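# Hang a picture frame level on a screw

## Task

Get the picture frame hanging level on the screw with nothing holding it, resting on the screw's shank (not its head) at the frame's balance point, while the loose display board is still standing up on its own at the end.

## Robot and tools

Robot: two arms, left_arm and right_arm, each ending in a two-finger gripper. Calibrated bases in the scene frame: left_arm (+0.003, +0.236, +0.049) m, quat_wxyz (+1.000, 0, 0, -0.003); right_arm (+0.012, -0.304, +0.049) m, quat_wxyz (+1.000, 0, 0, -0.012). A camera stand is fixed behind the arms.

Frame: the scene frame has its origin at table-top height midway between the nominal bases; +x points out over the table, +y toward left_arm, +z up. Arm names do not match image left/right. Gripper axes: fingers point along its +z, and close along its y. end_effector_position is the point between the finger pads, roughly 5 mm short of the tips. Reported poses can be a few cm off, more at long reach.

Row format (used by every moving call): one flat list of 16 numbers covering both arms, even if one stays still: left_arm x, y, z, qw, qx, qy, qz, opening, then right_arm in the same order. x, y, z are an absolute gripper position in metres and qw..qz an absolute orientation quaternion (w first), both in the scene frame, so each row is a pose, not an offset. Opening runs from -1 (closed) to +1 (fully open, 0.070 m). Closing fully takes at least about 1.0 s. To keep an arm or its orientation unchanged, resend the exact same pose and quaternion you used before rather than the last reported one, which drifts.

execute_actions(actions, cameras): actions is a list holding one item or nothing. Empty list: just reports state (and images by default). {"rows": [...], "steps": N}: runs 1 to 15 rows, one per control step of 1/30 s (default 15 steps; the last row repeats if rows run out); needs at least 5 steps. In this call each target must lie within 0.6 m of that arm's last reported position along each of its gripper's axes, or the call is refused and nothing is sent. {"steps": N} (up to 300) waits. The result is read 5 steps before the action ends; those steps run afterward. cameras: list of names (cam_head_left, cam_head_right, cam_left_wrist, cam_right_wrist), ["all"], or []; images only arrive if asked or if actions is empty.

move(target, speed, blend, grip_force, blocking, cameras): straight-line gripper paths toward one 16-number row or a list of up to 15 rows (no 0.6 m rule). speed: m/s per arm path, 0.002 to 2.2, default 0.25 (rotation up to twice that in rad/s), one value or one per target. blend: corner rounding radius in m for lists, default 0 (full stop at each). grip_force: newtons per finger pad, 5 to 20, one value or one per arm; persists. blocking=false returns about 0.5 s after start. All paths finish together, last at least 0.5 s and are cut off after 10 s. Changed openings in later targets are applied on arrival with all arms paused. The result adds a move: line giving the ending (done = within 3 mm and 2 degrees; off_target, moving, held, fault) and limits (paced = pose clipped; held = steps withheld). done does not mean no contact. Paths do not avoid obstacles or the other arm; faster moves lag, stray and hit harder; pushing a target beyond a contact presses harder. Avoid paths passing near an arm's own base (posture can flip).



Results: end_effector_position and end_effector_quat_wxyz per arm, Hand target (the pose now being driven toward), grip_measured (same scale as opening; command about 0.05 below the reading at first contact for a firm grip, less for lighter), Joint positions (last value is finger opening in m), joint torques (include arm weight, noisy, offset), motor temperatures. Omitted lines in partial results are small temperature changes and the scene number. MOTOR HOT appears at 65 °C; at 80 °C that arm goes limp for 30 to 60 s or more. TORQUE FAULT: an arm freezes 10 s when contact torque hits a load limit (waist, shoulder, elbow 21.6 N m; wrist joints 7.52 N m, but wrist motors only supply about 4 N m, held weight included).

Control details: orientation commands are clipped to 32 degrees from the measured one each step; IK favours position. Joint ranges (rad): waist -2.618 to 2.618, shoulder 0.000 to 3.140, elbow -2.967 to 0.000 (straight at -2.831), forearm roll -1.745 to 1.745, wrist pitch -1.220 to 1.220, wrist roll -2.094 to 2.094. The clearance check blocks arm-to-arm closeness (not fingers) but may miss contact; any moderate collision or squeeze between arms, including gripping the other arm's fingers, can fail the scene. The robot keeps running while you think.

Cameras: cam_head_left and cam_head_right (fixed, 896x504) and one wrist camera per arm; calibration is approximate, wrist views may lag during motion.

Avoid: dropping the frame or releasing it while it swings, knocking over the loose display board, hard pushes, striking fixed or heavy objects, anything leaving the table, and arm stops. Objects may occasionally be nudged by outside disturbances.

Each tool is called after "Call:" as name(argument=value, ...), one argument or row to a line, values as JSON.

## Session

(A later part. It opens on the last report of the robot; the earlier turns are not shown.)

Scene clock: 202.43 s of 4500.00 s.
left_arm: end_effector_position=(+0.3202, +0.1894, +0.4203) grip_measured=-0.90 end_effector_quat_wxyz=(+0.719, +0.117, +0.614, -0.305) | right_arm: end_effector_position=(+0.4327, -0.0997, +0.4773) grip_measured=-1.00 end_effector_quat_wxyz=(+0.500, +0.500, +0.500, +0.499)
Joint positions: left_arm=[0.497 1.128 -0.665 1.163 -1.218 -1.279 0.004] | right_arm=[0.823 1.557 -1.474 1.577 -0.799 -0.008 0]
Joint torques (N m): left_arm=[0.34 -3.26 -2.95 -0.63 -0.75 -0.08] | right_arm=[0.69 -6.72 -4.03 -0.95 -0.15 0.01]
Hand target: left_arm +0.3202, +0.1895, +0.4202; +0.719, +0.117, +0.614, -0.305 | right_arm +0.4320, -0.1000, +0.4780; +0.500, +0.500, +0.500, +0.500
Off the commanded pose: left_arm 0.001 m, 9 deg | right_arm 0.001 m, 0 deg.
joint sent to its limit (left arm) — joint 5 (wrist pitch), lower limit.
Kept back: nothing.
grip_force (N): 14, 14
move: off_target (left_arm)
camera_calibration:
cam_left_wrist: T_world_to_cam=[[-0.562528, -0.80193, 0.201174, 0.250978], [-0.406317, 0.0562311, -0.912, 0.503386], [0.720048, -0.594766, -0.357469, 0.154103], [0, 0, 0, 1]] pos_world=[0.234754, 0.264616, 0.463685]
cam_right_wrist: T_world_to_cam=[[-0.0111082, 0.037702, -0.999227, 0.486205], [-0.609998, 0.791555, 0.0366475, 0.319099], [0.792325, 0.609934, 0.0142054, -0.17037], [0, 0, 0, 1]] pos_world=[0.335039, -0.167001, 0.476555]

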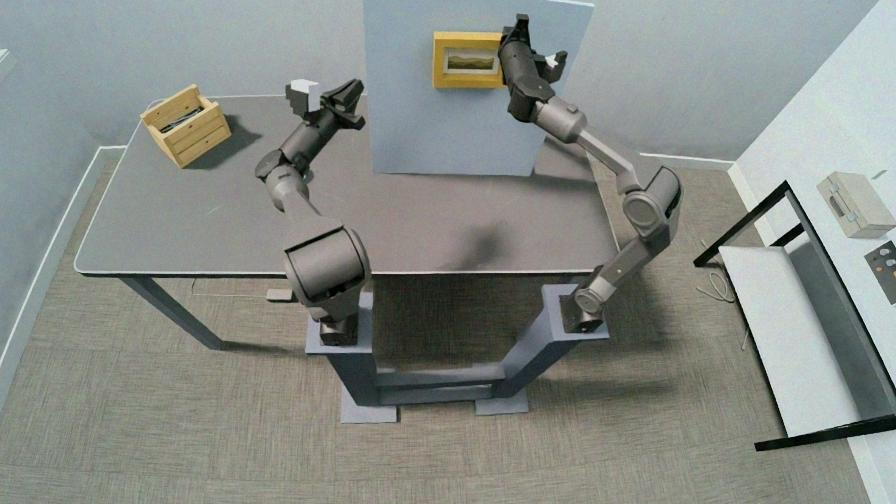

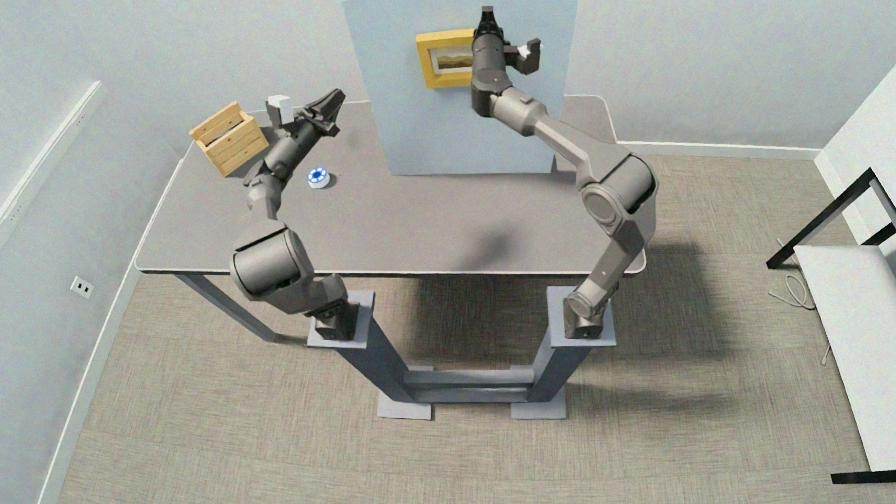

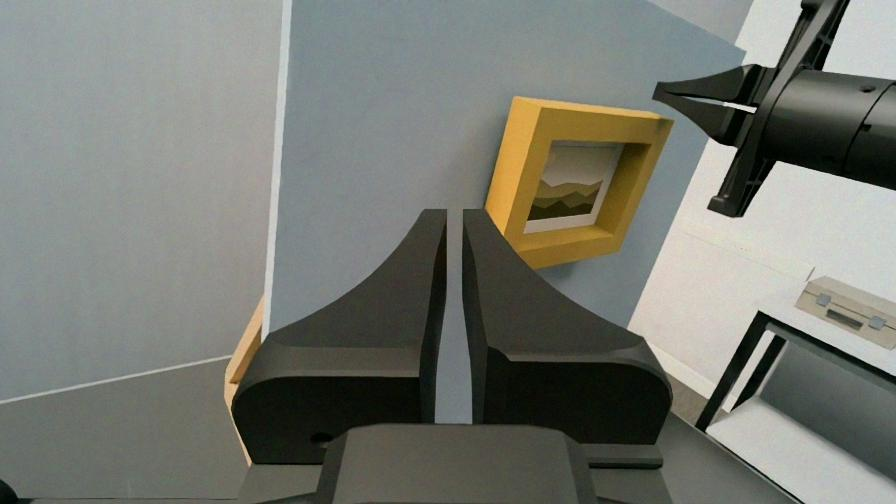

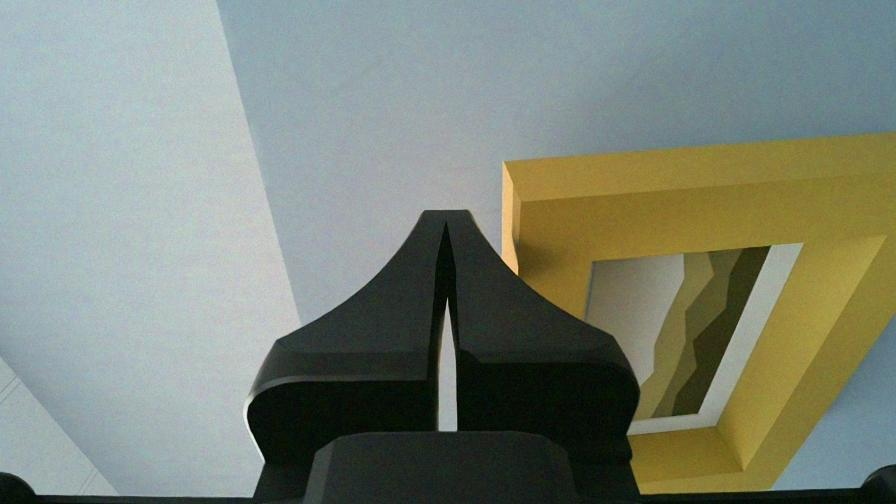

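Call:
move(
  target=[0.32,0.19,0.42,0.716,0.169,0.577,-0.355,-0.9,0.432,-0.10,0.470,0.5,0.5,0.5,0.5,-1],
  speed=0.03,
)

Call:
move(
  target=[0.32,0.19,0.42,0.716,0.169,0.577,-0.355,-0.9,0.432,-0.10,0.467,0.5,0.5,0.5,0.5,-1],
  speed=0.03,
)

Call:
move(
  target=[0.32,0.19,0.42,0.716,0.169,0.577,-0.355,-0.9,0.432,-0.10,0.465,0.5,0.5,0.5,0.5,-1],
  speed=0.03,
  cameras=["cam_head_left","cam_head_right","cam_left_wrist","cam_right_wrist"],
)

Call:
zoom_image(
  camera="cam_left_wrist",
  region=[460, 40, 720, 300],
)

Call:
zoom_image(
  camera="cam_head_left",
  region=[410, 20, 530, 100],
)

Scene clock: 205.93 s of 4500.00 s.
left_arm: end_effector_position=(+0.3202, +0.1894, +0.4203) grip_measured=-0.90 end_effector_quat_wxyz=(+0.719, +0.117, +0.614, -0.305) | right_arm: end_effector_position=(+0.4320, -0.1000, +0.4699) grip_measured=-1.00 end_effector_quat_wxyz=(+0.500, +0.500, +0.500, +0.500)
Joint positions: left_arm=[0.497 1.128 -0.665 1.163 -1.218 -1.279 0.003] | right_arm=[0.824 1.552 -1.438 1.546 -0.8 0.037 0]
Joint torques (N m): left_arm=[0.68 -2.61 -2.27 -0.61 -0.71 -0.17] | right_arm=[0.62 -6.66 -3.68 -1.03 -0.18 0.12]
Hand target: left_arm +0.3202, +0.1895, +0.4202; +0.719, +0.117, +0.614, -0.305 | right_arm +0.4320, -0.1000, +0.4700; +0.500, +0.500, +0.500, +0.500
Off the commanded pose: left_arm 0.001 m, 9 deg | right_arm 0.000 m, 0 deg.
joint sent to its limit (left arm) — joint 5 (wrist pitch), lower limit.
Kept back: nothing.
grip_force (N): 14, 14
move: off_target (left_arm)

Scene clock: 208.87 s of 4500.00 s.
left_arm: end_effector_position=(+0.3202, +0.1894, +0.4203) grip_measured=-0.90 end_effector_quat_wxyz=(+0.719, +0.117, +0.614, -0.305) | right_arm: end_effector_position=(+0.4321, -0.0998, +0.4670) grip_measured=-1.00 end_effector_quat_wxyz=(+0.500, +0.500, +0.500, +0.500)
Joint positions: left_arm=[0.497 1.128 -0.665 1.163 -1.218 -1.279 0.003] | right_arm=[0.824 1.552 -1.426 1.534 -0.8 0.054 0]
Joint torques (N m): left_arm=[0.65 -3.16 -2.39 -0.62 -0.72 -0.17] | right_arm=[0.57 -6.62 -3.64 -1.05 -0.19 0.16]
Hand target: left_arm +0.3202, +0.1895, +0.4202; +0.719, +0.117, +0.614, -0.305 | right_arm +0.4320, -0.1000, +0.4670; +0.500, +0.500, +0.500, +0.500
Off the commanded pose: left_arm 0.001 m, 9 deg | right_arm 0.000 m, 0 deg.
joint sent to its limit (left arm) — joint 5 (wrist pitch), lower limit.
Kept back: nothing.
grip_force (N): 14, 14
move: off_target (left_arm)

Scene clock: 211.80 s of 4500.00 s.
left_arm: end_effector_position=(+0.3202, +0.1894, +0.4203) grip_measured=-0.90 end_effector_quat_wxyz=(+0.719, +0.117, +0.614, -0.305) | right_arm: end_effector_position=(+0.4320, -0.0998, +0.4650) grip_measured=-1.00 end_effector_quat_wxyz=(+0.500, +0.500, +0.500, +0.500)
Joint positions: left_arm=[0.497 1.128 -0.665 1.163 -1.218 -1.279 0.003] | right_arm=[0.824 1.551 -1.418 1.526 -0.8 0.065 0]
Joint torques (N m): left_arm=[0.65 -3.71 -2.66 -0.59 -0.66 -0.18] | right_arm=[0.49 -6.56 -3.58 -1.01 -0.17 0.17]
Hand target: left_arm +0.3202, +0.1895, +0.4202; +0.719, +0.117, +0.614, -0.305 | right_arm +0.4320, -0.1000, +0.4650; +0.500, +0.500, +0.500, +0.500
Off the commanded pose: left_arm 0.001 m, 9 deg | right_arm 0.000 m, 0 deg.
joint sent to its limit (left arm) — joint 5 (wrist pitch), lower limit.
Kept back: nothing.
grip_force (N): 14, 14
move: off_target (left_arm)
camera_calibration:
cam_left_wrist: T_world_to_cam=[[-0.562528, -0.80193, 0.201174, 0.250978], [-0.406317, 0.0562311, -0.912, 0.503386], [0.720048, -0.594766, -0.357469, 0.154103], [0, 0, 0, 1]] pos_world=[0.234754, 0.264616, 0.463685]
cam_right_wrist: T_world_to_cam=[[-0.0100415, 0.0387192, -0.9992, 0.473517], [-0.610894, 0.790857, 0.036785, 0.319386], [0.791648, 0.610775, 0.015712, -0.169987], [0, 0, 0, 1]] pos_world=[0.334436, -0.167099, 0.46406]

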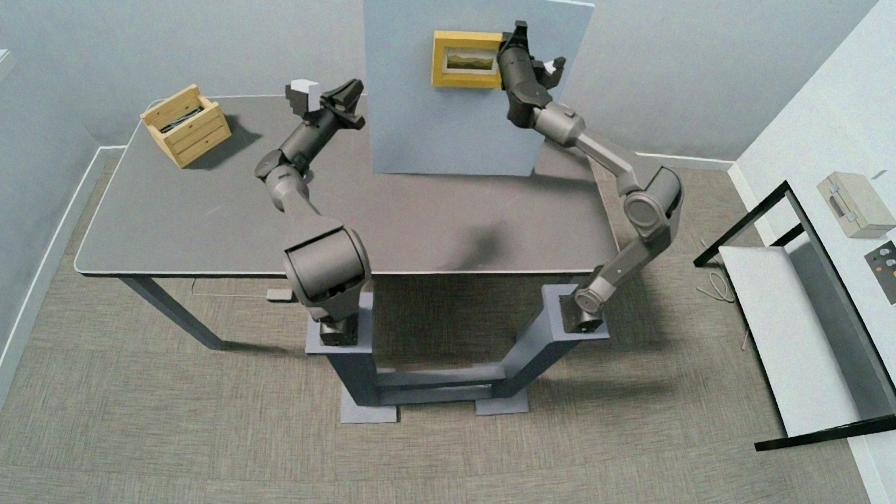

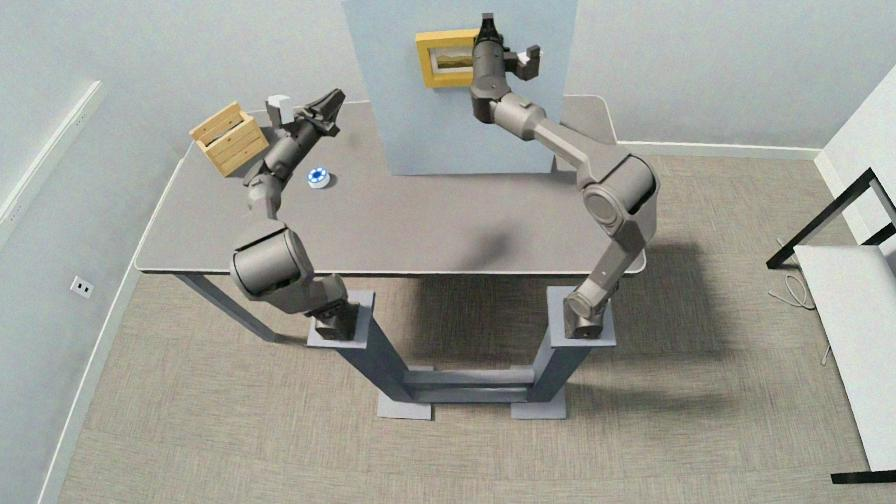

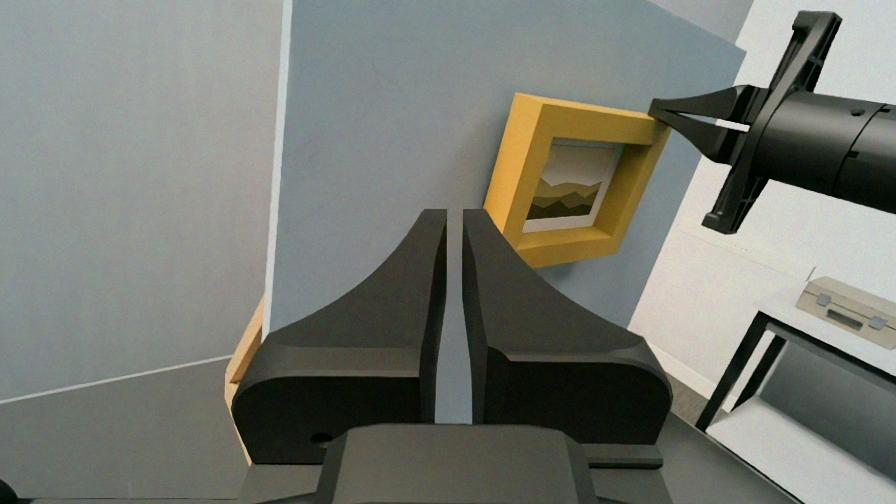

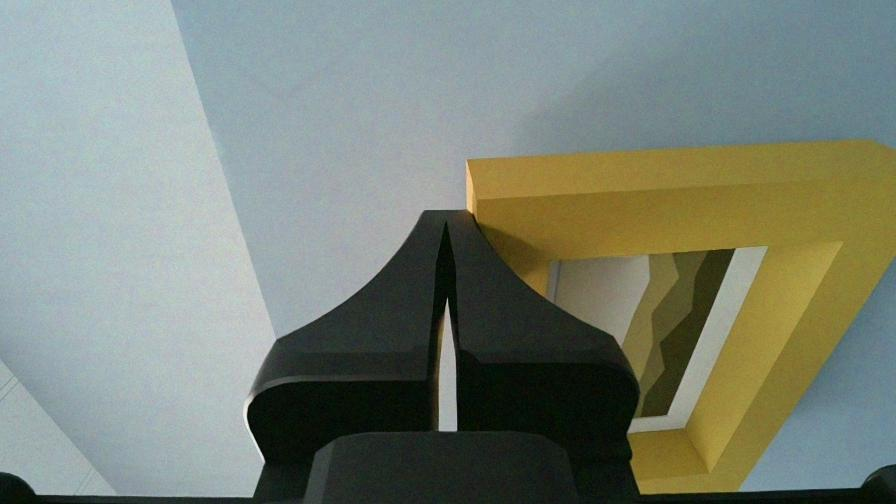

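Scaled by 1.938 from the camera's 896x504 image, which has a finer 1280x720 frame.

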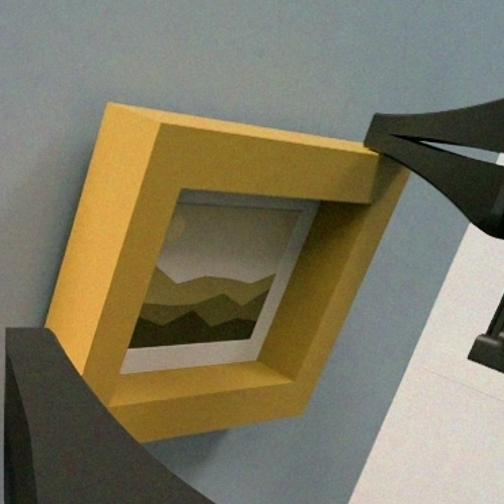

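Scaled by 4.200 from the camera's 896x504 image, which has a finer 1280x720 frame.

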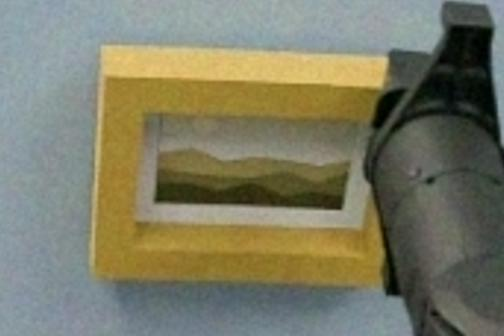

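Call:
move(
  target=[0.32,0.19,0.42,0.716,0.169,0.577,-0.355,-0.9,0.432,-0.10,0.4625,0.5,0.5,0.5,0.5,-1],
  speed=0.03,
  cameras=["cam_head_left","cam_head_right","cam_left_wrist"],
)

Call:
zoom_image(
  camera="cam_head_right",
  region=[400, 15, 520, 95],
)

Call:
zoom_image(
  camera="cam_head_left",
  region=[410, 20, 530, 100],
)

Scene clock: 215.07 s of 4500.00 s.
left_arm: end_effector_position=(+0.3202, +0.1894, +0.4203) grip_measured=-0.90 end_effector_quat_wxyz=(+0.719, +0.117, +0.614, -0.305) | right_arm: end_effector_position=(+0.4321, -0.0998, +0.4624) grip_measured=-1.00 end_effector_quat_wxyz=(+0.500, +0.500, +0.500, +0.500)
Joint positions: left_arm=[0.497 1.128 -0.665 1.163 -1.218 -1.279 0.003] | right_arm=[0.824 1.551 -1.408 1.517 -0.801 0.078 0]
Joint torques (N m): left_arm=[0.4 -2.45 -2.49 -0.62 -0.65 -0.18] | right_arm=[0.46 -6.25 -3.46 -0.92 -0.13 0.15]
Hand target: left_arm +0.3202, +0.1895, +0.4202; +0.719, +0.117, +0.614, -0.305 | right_arm +0.4320, -0.1000, +0.4625; +0.500, +0.500, +0.500, +0.500
Off the commanded pose: left_arm 0.001 m, 9 deg | right_arm 0.000 m, 0 deg.
joint sent to its limit (left arm) — joint 5 (wrist pitch), lower limit.
Kept back: nothing.
grip_force (N): 14, 14
move: off_target (left_arm)
camera_calibration:
cam_left_wrist: T_world_to_cam=[[-0.562528, -0.80193, 0.201174, 0.250978], [-0.406317, 0.0562311, -0.912, 0.503386], [0.720048, -0.594766, -0.357469, 0.154103], [0, 0, 0, 1]] pos_world=[0.234754, 0.264616, 0.463685]
Images, in order (width x height): cam_head_left 896x504, cam_head_right 896x504, cam_left_wrist 896x504.

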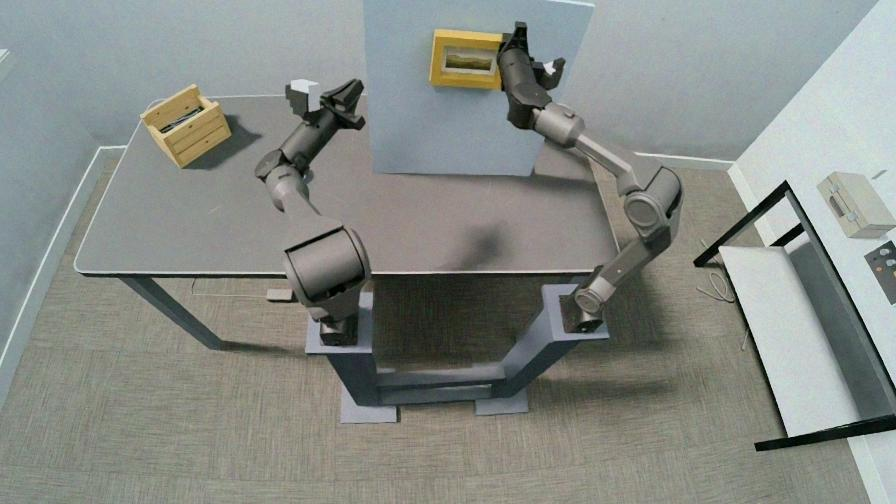

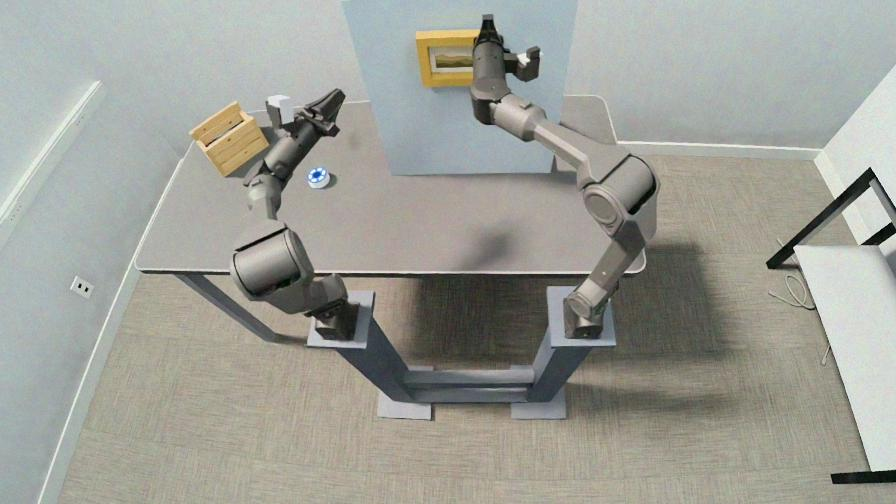

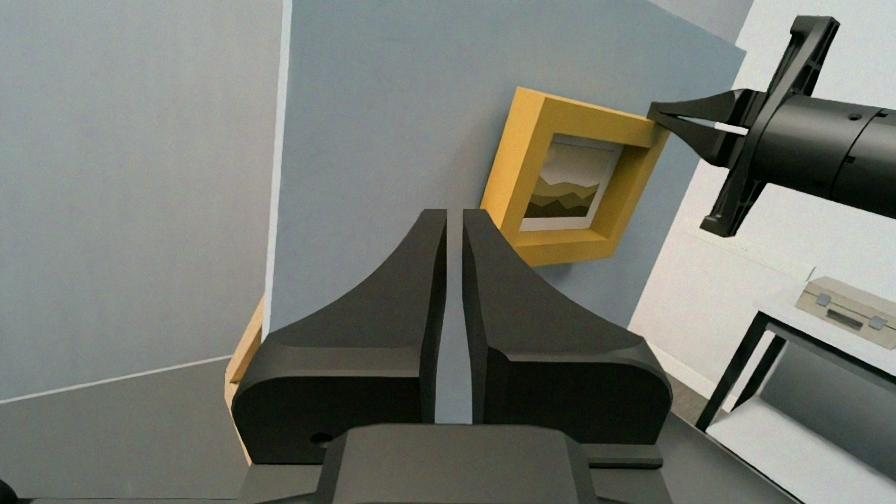

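Scaled by 4.200 from the camera's 896x504 image, which has a finer 1280x720 frame.

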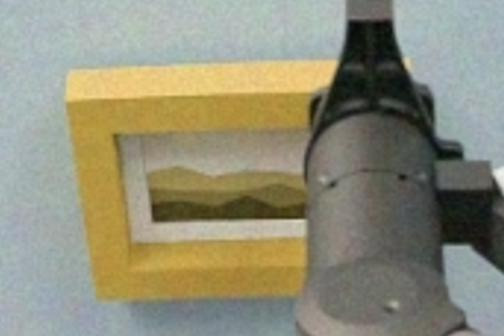

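Scaled by 4.200 from the camera's 896x504 image, which has a finer 1280x720 frame.

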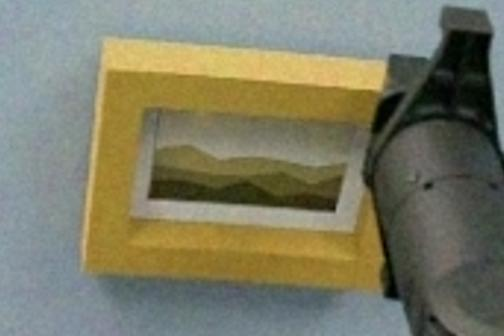

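Call:
move(
  target=[
    [0.32,0.19,0.42,0.716,0.169,0.577,-0.355,-0.9,0.432,-0.10,0.469,0.5,0.5,0.5,0.5,-1],
    [0.32,0.19,0.42,0.716,0.169,0.577,-0.355,-0.9,0.39,-0.11,0.48,0.5,0.5,0.5,0.5,-1],
    [0.32,0.19,0.42,0.716,0.169,0.577,-0.355,-0.9,0.33,-0.17,0.45,0.5,0.5,0.5,0.5,-1],
  ],
  speed=[0.03,0.1,0.15],
  blend=[0,0.02,0],
  cameras=["cam_head_left","cam_head_right","cam_left_wrist"],
)

Call:
zoom_image(
  camera="cam_head_right",
  region=[400, 15, 520, 95],
)

Call:
zoom_image(
  camera="cam_head_left",
  region=[410, 20, 530, 100],
)

Call:
zoom_image(
  camera="cam_left_wrist",
  region=[460, 40, 720, 300],
)

Scene clock: 221.13 s of 4500.00 s.
left_arm: end_effector_position=(+0.3202, +0.1894, +0.4203) grip_measured=-0.90 end_effector_quat_wxyz=(+0.719, +0.117, +0.614, -0.305) | right_arm: end_effector_position=(+0.3298, -0.1704, +0.4496) grip_measured=-1.00 end_effector_quat_wxyz=(+0.500, +0.500, +0.500, +0.500)
Joint positions: left_arm=[0.497 1.128 -0.665 1.163 -1.218 -1.279 0.003] | right_arm=[0.972 1.125 -0.977 1.528 -0.95 0.074 0]
Joint torques (N m): left_arm=[0.46 -3.9 -2.35 -0.62 -0.6 0] | right_arm=[0.04 -1.31 -4.66 -1.16 0.03 0.13]
Hand target: left_arm +0.3202, +0.1895, +0.4202; +0.719, +0.117, +0.614, -0.305 | right_arm +0.3300, -0.1700, +0.4500; +0.500, +0.500, +0.500, +0.500
Off the commanded pose: left_arm 0.001 m, 9 deg | right_arm 0.001 m, 0 deg.
joint sent to its limit (left arm) — joint 5 (wrist pitch), lower limit.
Kept back: nothing.
grip_force (N): 14, 14
move: off_target (left_arm)
camera_calibration:
cam_left_wrist: T_world_to_cam=[[-0.562528, -0.80193, 0.201174, 0.250978], [-0.406317, 0.0562311, -0.912, 0.503386], [0.720048, -0.594766, -0.357469, 0.154103], [0, 0, 0, 1]] pos_world=[0.234754, 0.264616, 0.463685]
Images, in order (width x height): cam_head_left 896x504, cam_head_right 896x504, cam_left_wrist 896x504.

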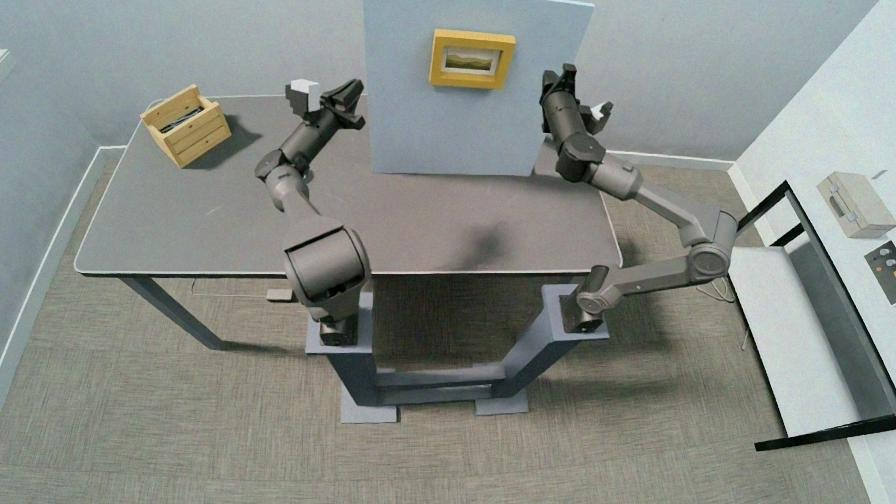

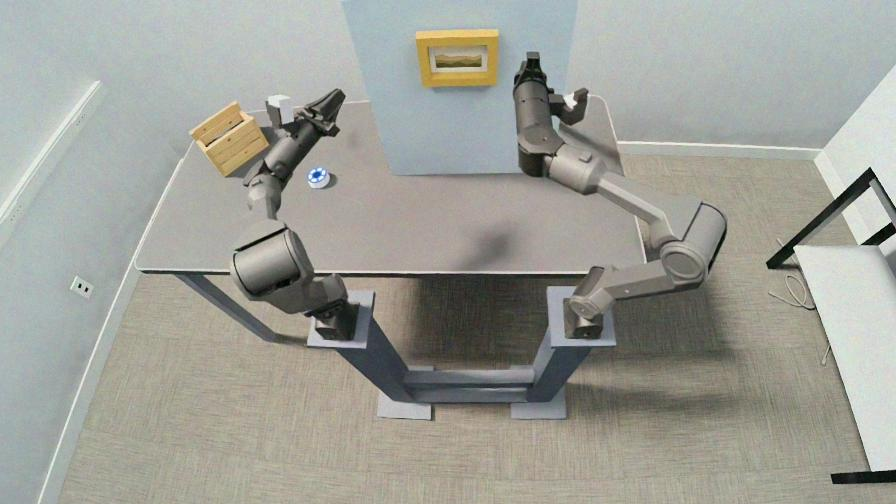

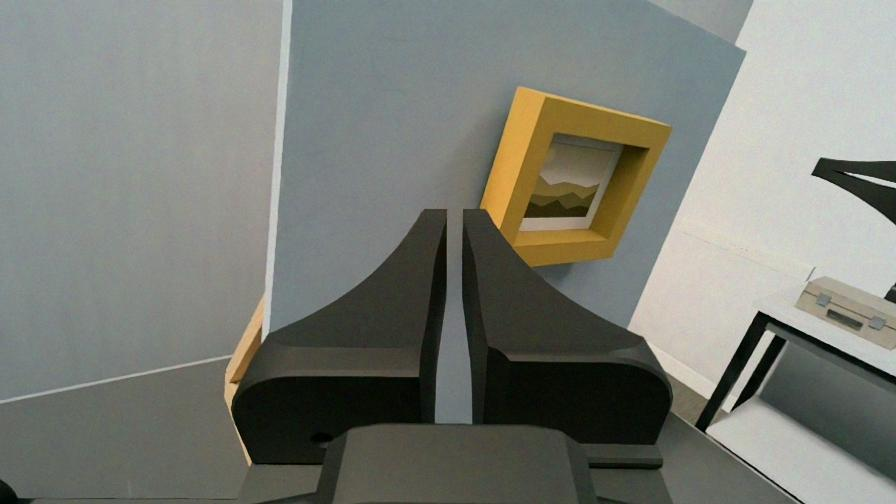

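Scaled by 4.200 from the camera's 896x504 image, which has a finer 1280x720 frame.

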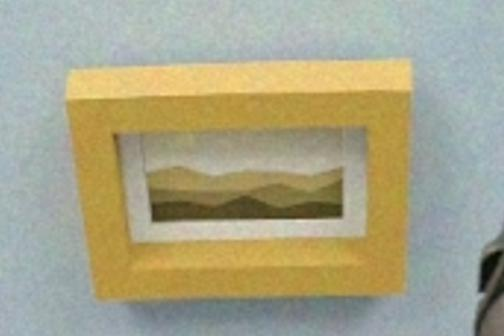

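Scaled by 4.200 from the camera's 896x504 image, which has a finer 1280x720 frame.

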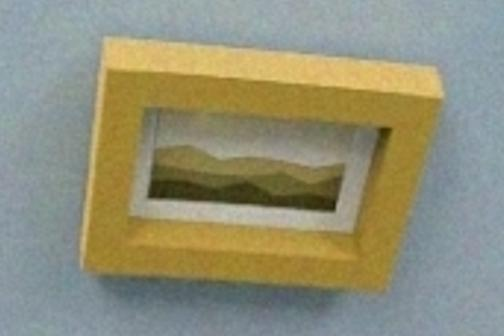

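Scaled by 1.938 from the camera's 896x504 image, which has a finer 1280x720 frame.

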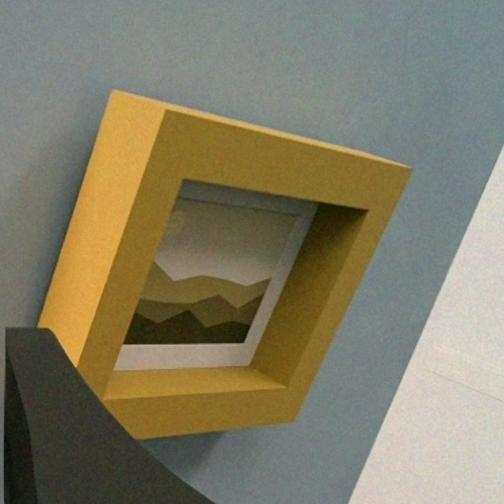

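Call:
move(
  target=[
    [0.32,0.19,0.42,0.716,0.169,0.577,-0.355,-0.9,0.37,-0.06,0.482,0.5,0.5,0.5,0.5,-1],
    [0.32,0.19,0.42,0.716,0.169,0.577,-0.355,-0.9,0.40,0.022,0.485,0.5,0.5,0.5,0.5,-1],
    [0.32,0.19,0.42,0.716,0.169,0.577,-0.355,-0.9,0.434,0.022,0.478,0.5,0.5,0.5,0.5,-1],
  ],
  speed=[0.15,0.15,0.06],
  blend=[0.03,0.015,0],
)

Call:
move(
  target=[0.32,0.19,0.42,0.716,0.169,0.577,-0.355,-0.9,0.434,0.022,0.467,0.5,0.5,0.5,0.5,-1],
  speed=0.03,
  cameras=["cam_head_left","cam_head_right","cam_left_wrist","cam_right_wrist"],
)

Call:
zoom_image(
  camera="cam_head_right",
  region=[400, 15, 520, 95],
)

Call:
zoom_image(
  camera="cam_head_left",
  region=[410, 20, 530, 100],
)

Scene clock: 224.07 s of 4500.00 s.
left_arm: end_effector_position=(+0.3202, +0.1894, +0.4203) grip_measured=-0.90 end_effector_quat_wxyz=(+0.719, +0.117, +0.614, -0.305) | right_arm: end_effector_position=(+0.4345, +0.0219, +0.4778) grip_measured=-1.00 end_effector_quat_wxyz=(+0.500, +0.500, +0.500, +0.500)
Joint positions: left_arm=[0.497 1.128 -0.665 1.163 -1.218 -1.279 0.003] | right_arm=[1.043 1.939 -1.991 1.656 -1.025 -0.164 0]
Joint torques (N m): left_arm=[0.44 -3.19 -2.86 -0.6 -0.6 -0.17] | right_arm=[0.67 -8.87 -4.11 -1.12 -0.02 -0.12]
Hand target: left_arm +0.3202, +0.1895, +0.4202; +0.719, +0.117, +0.614, -0.305 | right_arm +0.4340, +0.0220, +0.4780; +0.500, +0.500, +0.500, +0.500
Off the commanded pose: left_arm 0.001 m, 9 deg | right_arm 0.001 m, 0 deg.
joint sent to its limit (left arm) — joint 5 (wrist pitch), lower limit.
Kept back: nothing.
grip_force (N): 14, 14
move: off_target (left_arm)

Scene clock: 227.00 s of 4500.00 s.
left_arm: end_effector_position=(+0.3202, +0.1894, +0.4203) grip_measured=-0.90 end_effector_quat_wxyz=(+0.719, +0.117, +0.614, -0.305) | right_arm: end_effector_position=(+0.4341, +0.0219, +0.4670) grip_measured=-1.00 end_effector_quat_wxyz=(+0.500, +0.500, +0.500, +0.500)
Joint positions: left_arm=[0.497 1.128 -0.665 1.163 -1.218 -1.279 0.003] | right_arm=[1.044 1.928 -1.931 1.626 -1.022 -0.105 0]
Joint torques (N m): left_arm=[0.49 -2.83 -2.41 -0.63 -0.56 -0.16] | right_arm=[0.67 -9.27 -3.62 -1.18 0.17 0.1]
Hand target: left_arm +0.3202, +0.1895, +0.4202; +0.719, +0.117, +0.614, -0.305 | right_arm +0.4340, +0.0220, +0.4670; +0.500, +0.500, +0.500, +0.500
Off the commanded pose: left_arm 0.001 m, 9 deg | right_arm 0.000 m, 0 deg.
joint sent to its limit (left arm) — joint 5 (wrist pitch), lower limit.
Kept back: nothing.
grip_force (N): 14, 14
move: off_target (left_arm)
camera_calibration:
cam_left_wrist: T_world_to_cam=[[-0.562471, -0.801977, 0.201145, 0.25099], [-0.406321, 0.0562358, -0.911998, 0.503385], [0.72009, -0.594702, -0.357491, 0.154087], [0, 0, 0, 1]] pos_world=[0.234754, 0.264616, 0.463685]
cam_right_wrist: T_world_to_cam=[[-0.0103219, 0.0393591, -0.999172, 0.470832], [-0.610029, 0.791492, 0.0374801, 0.22369], [0.792312, 0.609911, 0.0158405, -0.246395], [0, 0, 0, 1]] pos_world=[0.336539, -0.0453009, 0.465961]

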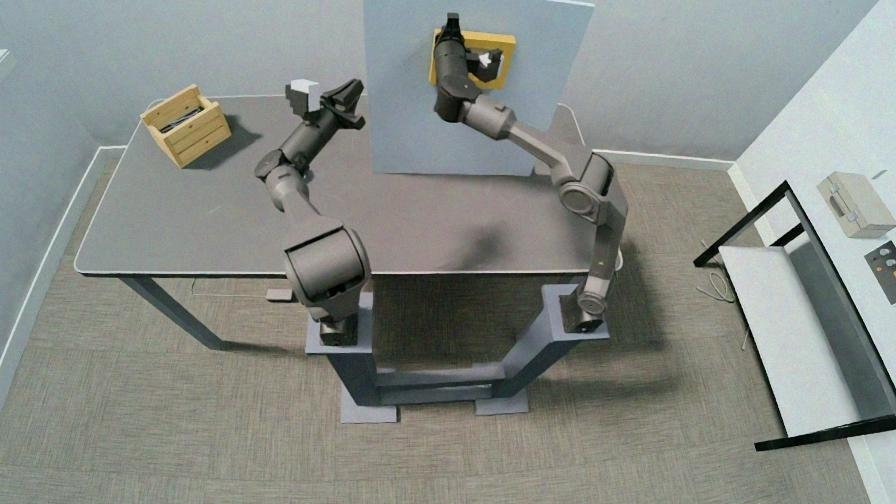

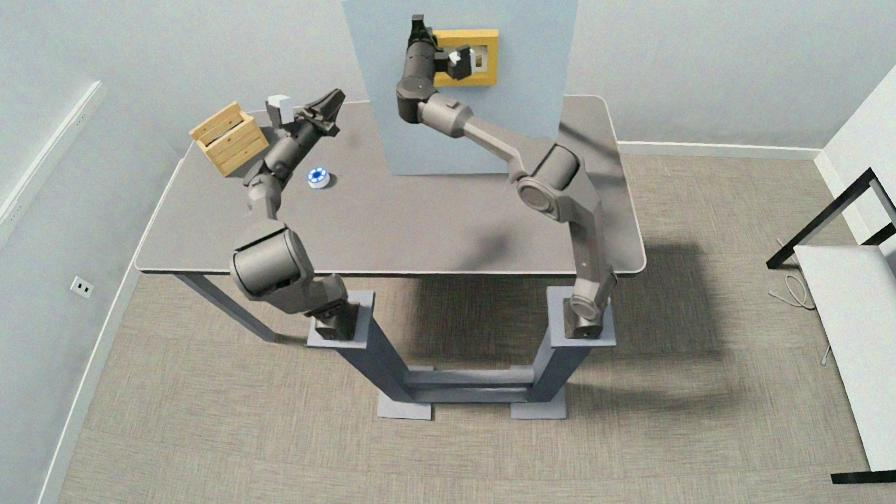

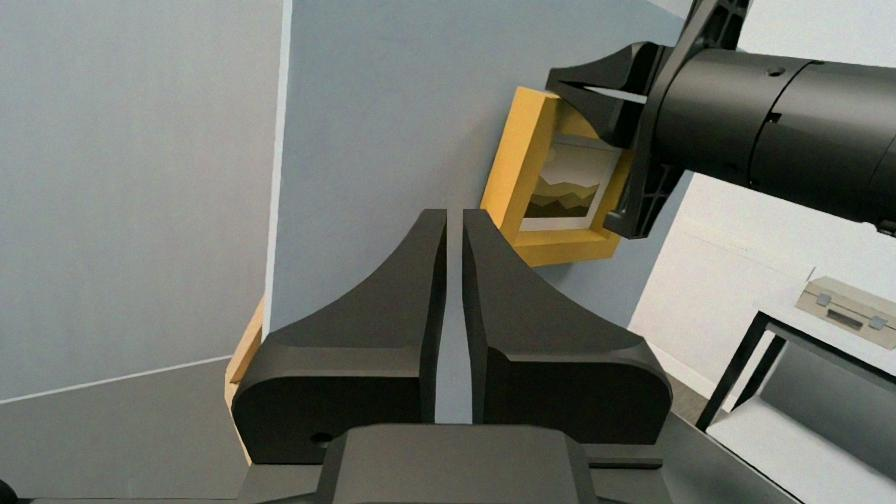

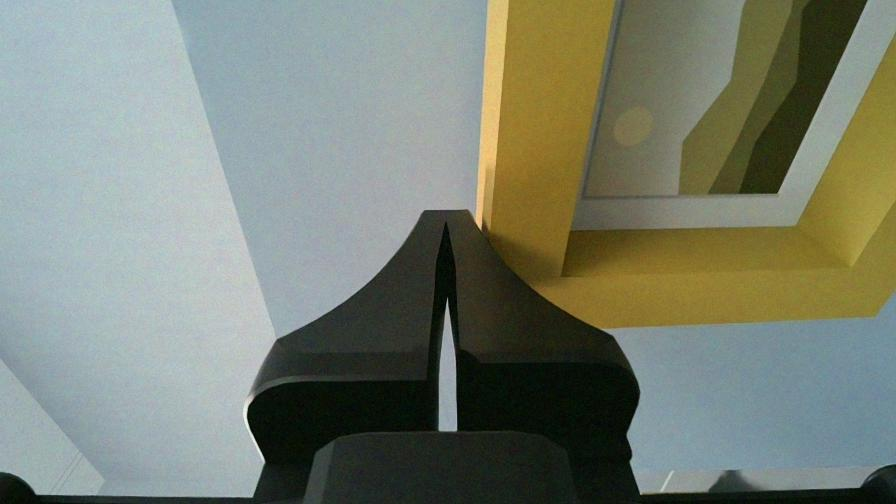

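Scaled by 4.200 from the camera's 896x504 image, which has a finer 1280x720 frame.

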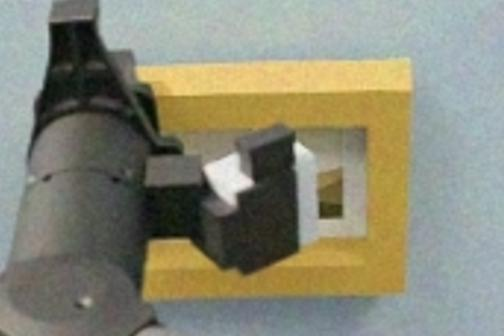

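Scaled by 4.200 from the camera's 896x504 image, which has a finer 1280x720 frame.

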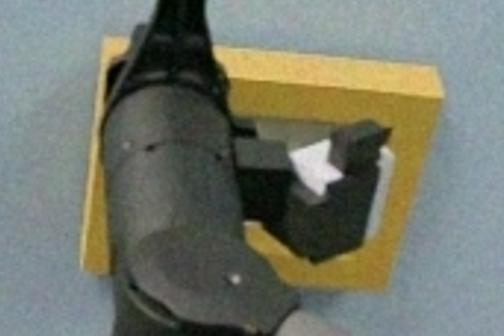

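Call:
move(
  target=[0.32,0.19,0.42,0.716,0.169,0.577,-0.355,-0.9,0.434,0.022,0.4652,0.5,0.5,0.5,0.5,-1],
  speed=0.03,
  cameras=["cam_head_left","cam_head_right","cam_left_wrist","cam_right_wrist"],
)

Call:
zoom_image(
  camera="cam_head_right",
  region=[400, 15, 520, 95],
)

Call:
zoom_image(
  camera="cam_head_left",
  region=[410, 20, 530, 100],
)

Scene clock: 230.20 s of 4500.00 s.
left_arm: end_effector_position=(+0.3202, +0.1894, +0.4203) grip_measured=-0.90 end_effector_quat_wxyz=(+0.719, +0.117, +0.614, -0.305) | right_arm: end_effector_position=(+0.4342, +0.0220, +0.4648) grip_measured=-1.00 end_effector_quat_wxyz=(+0.500, +0.500, +0.500, +0.499)
Joint positions: left_arm=[0.497 1.128 -0.665 1.163 -1.218 -1.279 0.004] | right_arm=[1.044 1.927 -1.921 1.621 -1.022 -0.096 0]
Joint torques (N m): left_arm=[0.33 -3.5 -2.57 -0.62 -0.53 -0.21] | right_arm=[0.52 -9.17 -3.39 -1.15 0.15 0.17]
Hand target: left_arm +0.3202, +0.1895, +0.4202; +0.719, +0.117, +0.614, -0.305 | right_arm +0.4340, +0.0220, +0.4652; +0.500, +0.500, +0.500, +0.500
Off the commanded pose: left_arm 0.001 m, 9 deg | right_arm 0.000 m, 0 deg.
joint sent to its limit (left arm) — joint 5 (wrist pitch), lower limit.
Kept back: nothing.
grip_force (N): 14, 14
move: off_target (left_arm)
camera_calibration:
cam_left_wrist: T_world_to_cam=[[-0.562471, -0.801977, 0.201145, 0.25099], [-0.406321, 0.0562358, -0.911998, 0.503385], [0.72009, -0.594702, -0.357491, 0.154087], [0, 0, 0, 1]] pos_world=[0.234754, 0.264616, 0.463685]
cam_right_wrist: T_world_to_cam=[[-0.0105419, 0.0379716, -0.999223, 0.468861], [-0.609622, 0.791851, 0.0365228, 0.22401], [0.792622, 0.609533, 0.0148007, -0.246064], [0, 0, 0, 1]] pos_world=[0.33654, -0.0452022, 0.463957]

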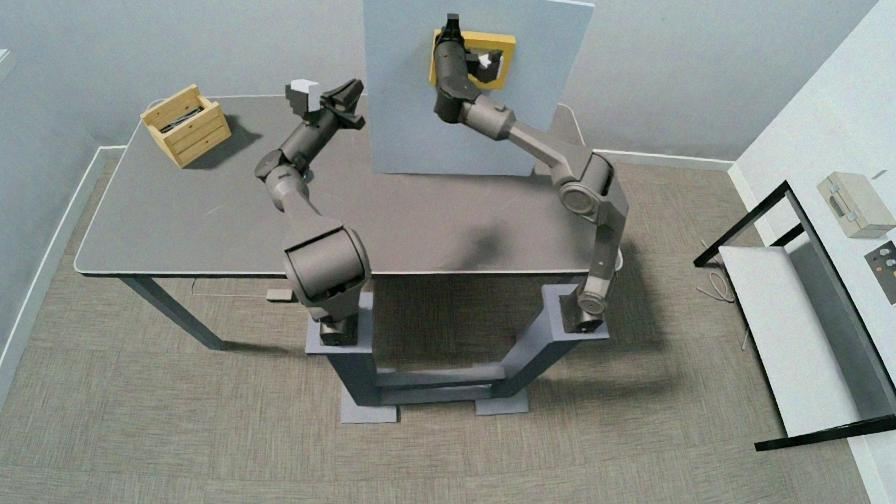

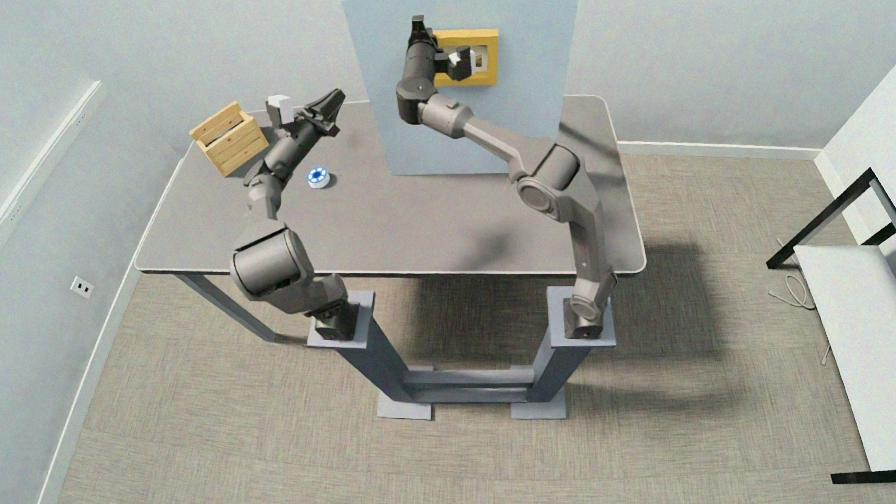

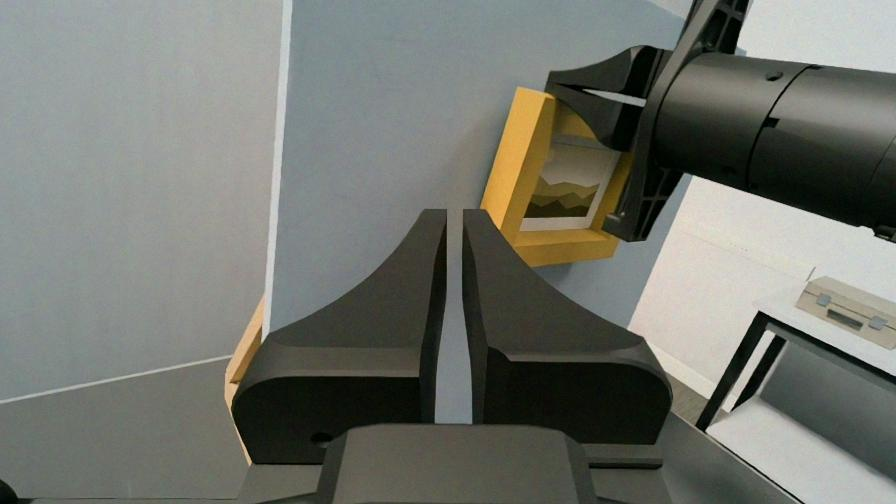

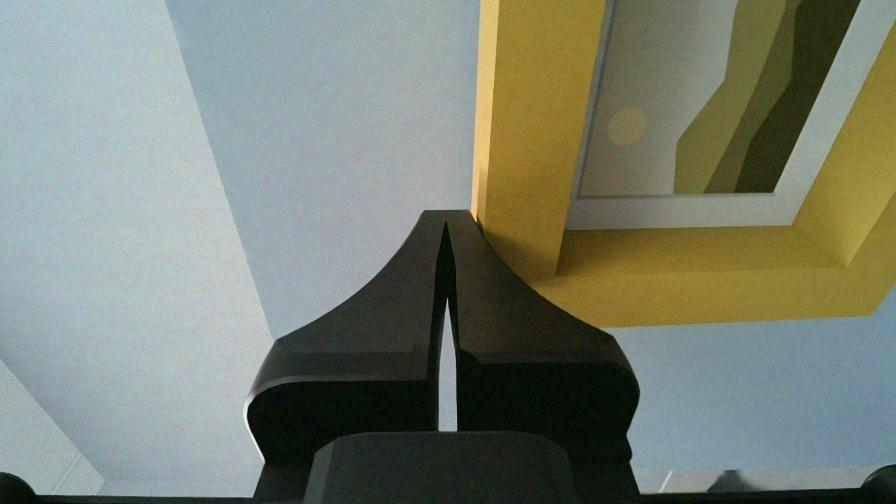

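Scaled by 4.200 from the camera's 896x504 image, which has a finer 1280x720 frame.

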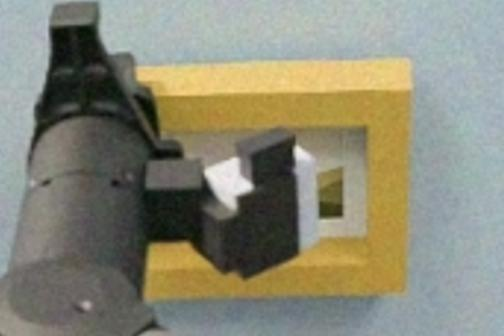

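Scaled by 4.200 from the camera's 896x504 image, which has a finer 1280x720 frame.

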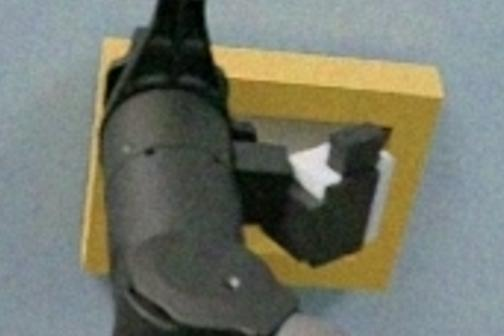

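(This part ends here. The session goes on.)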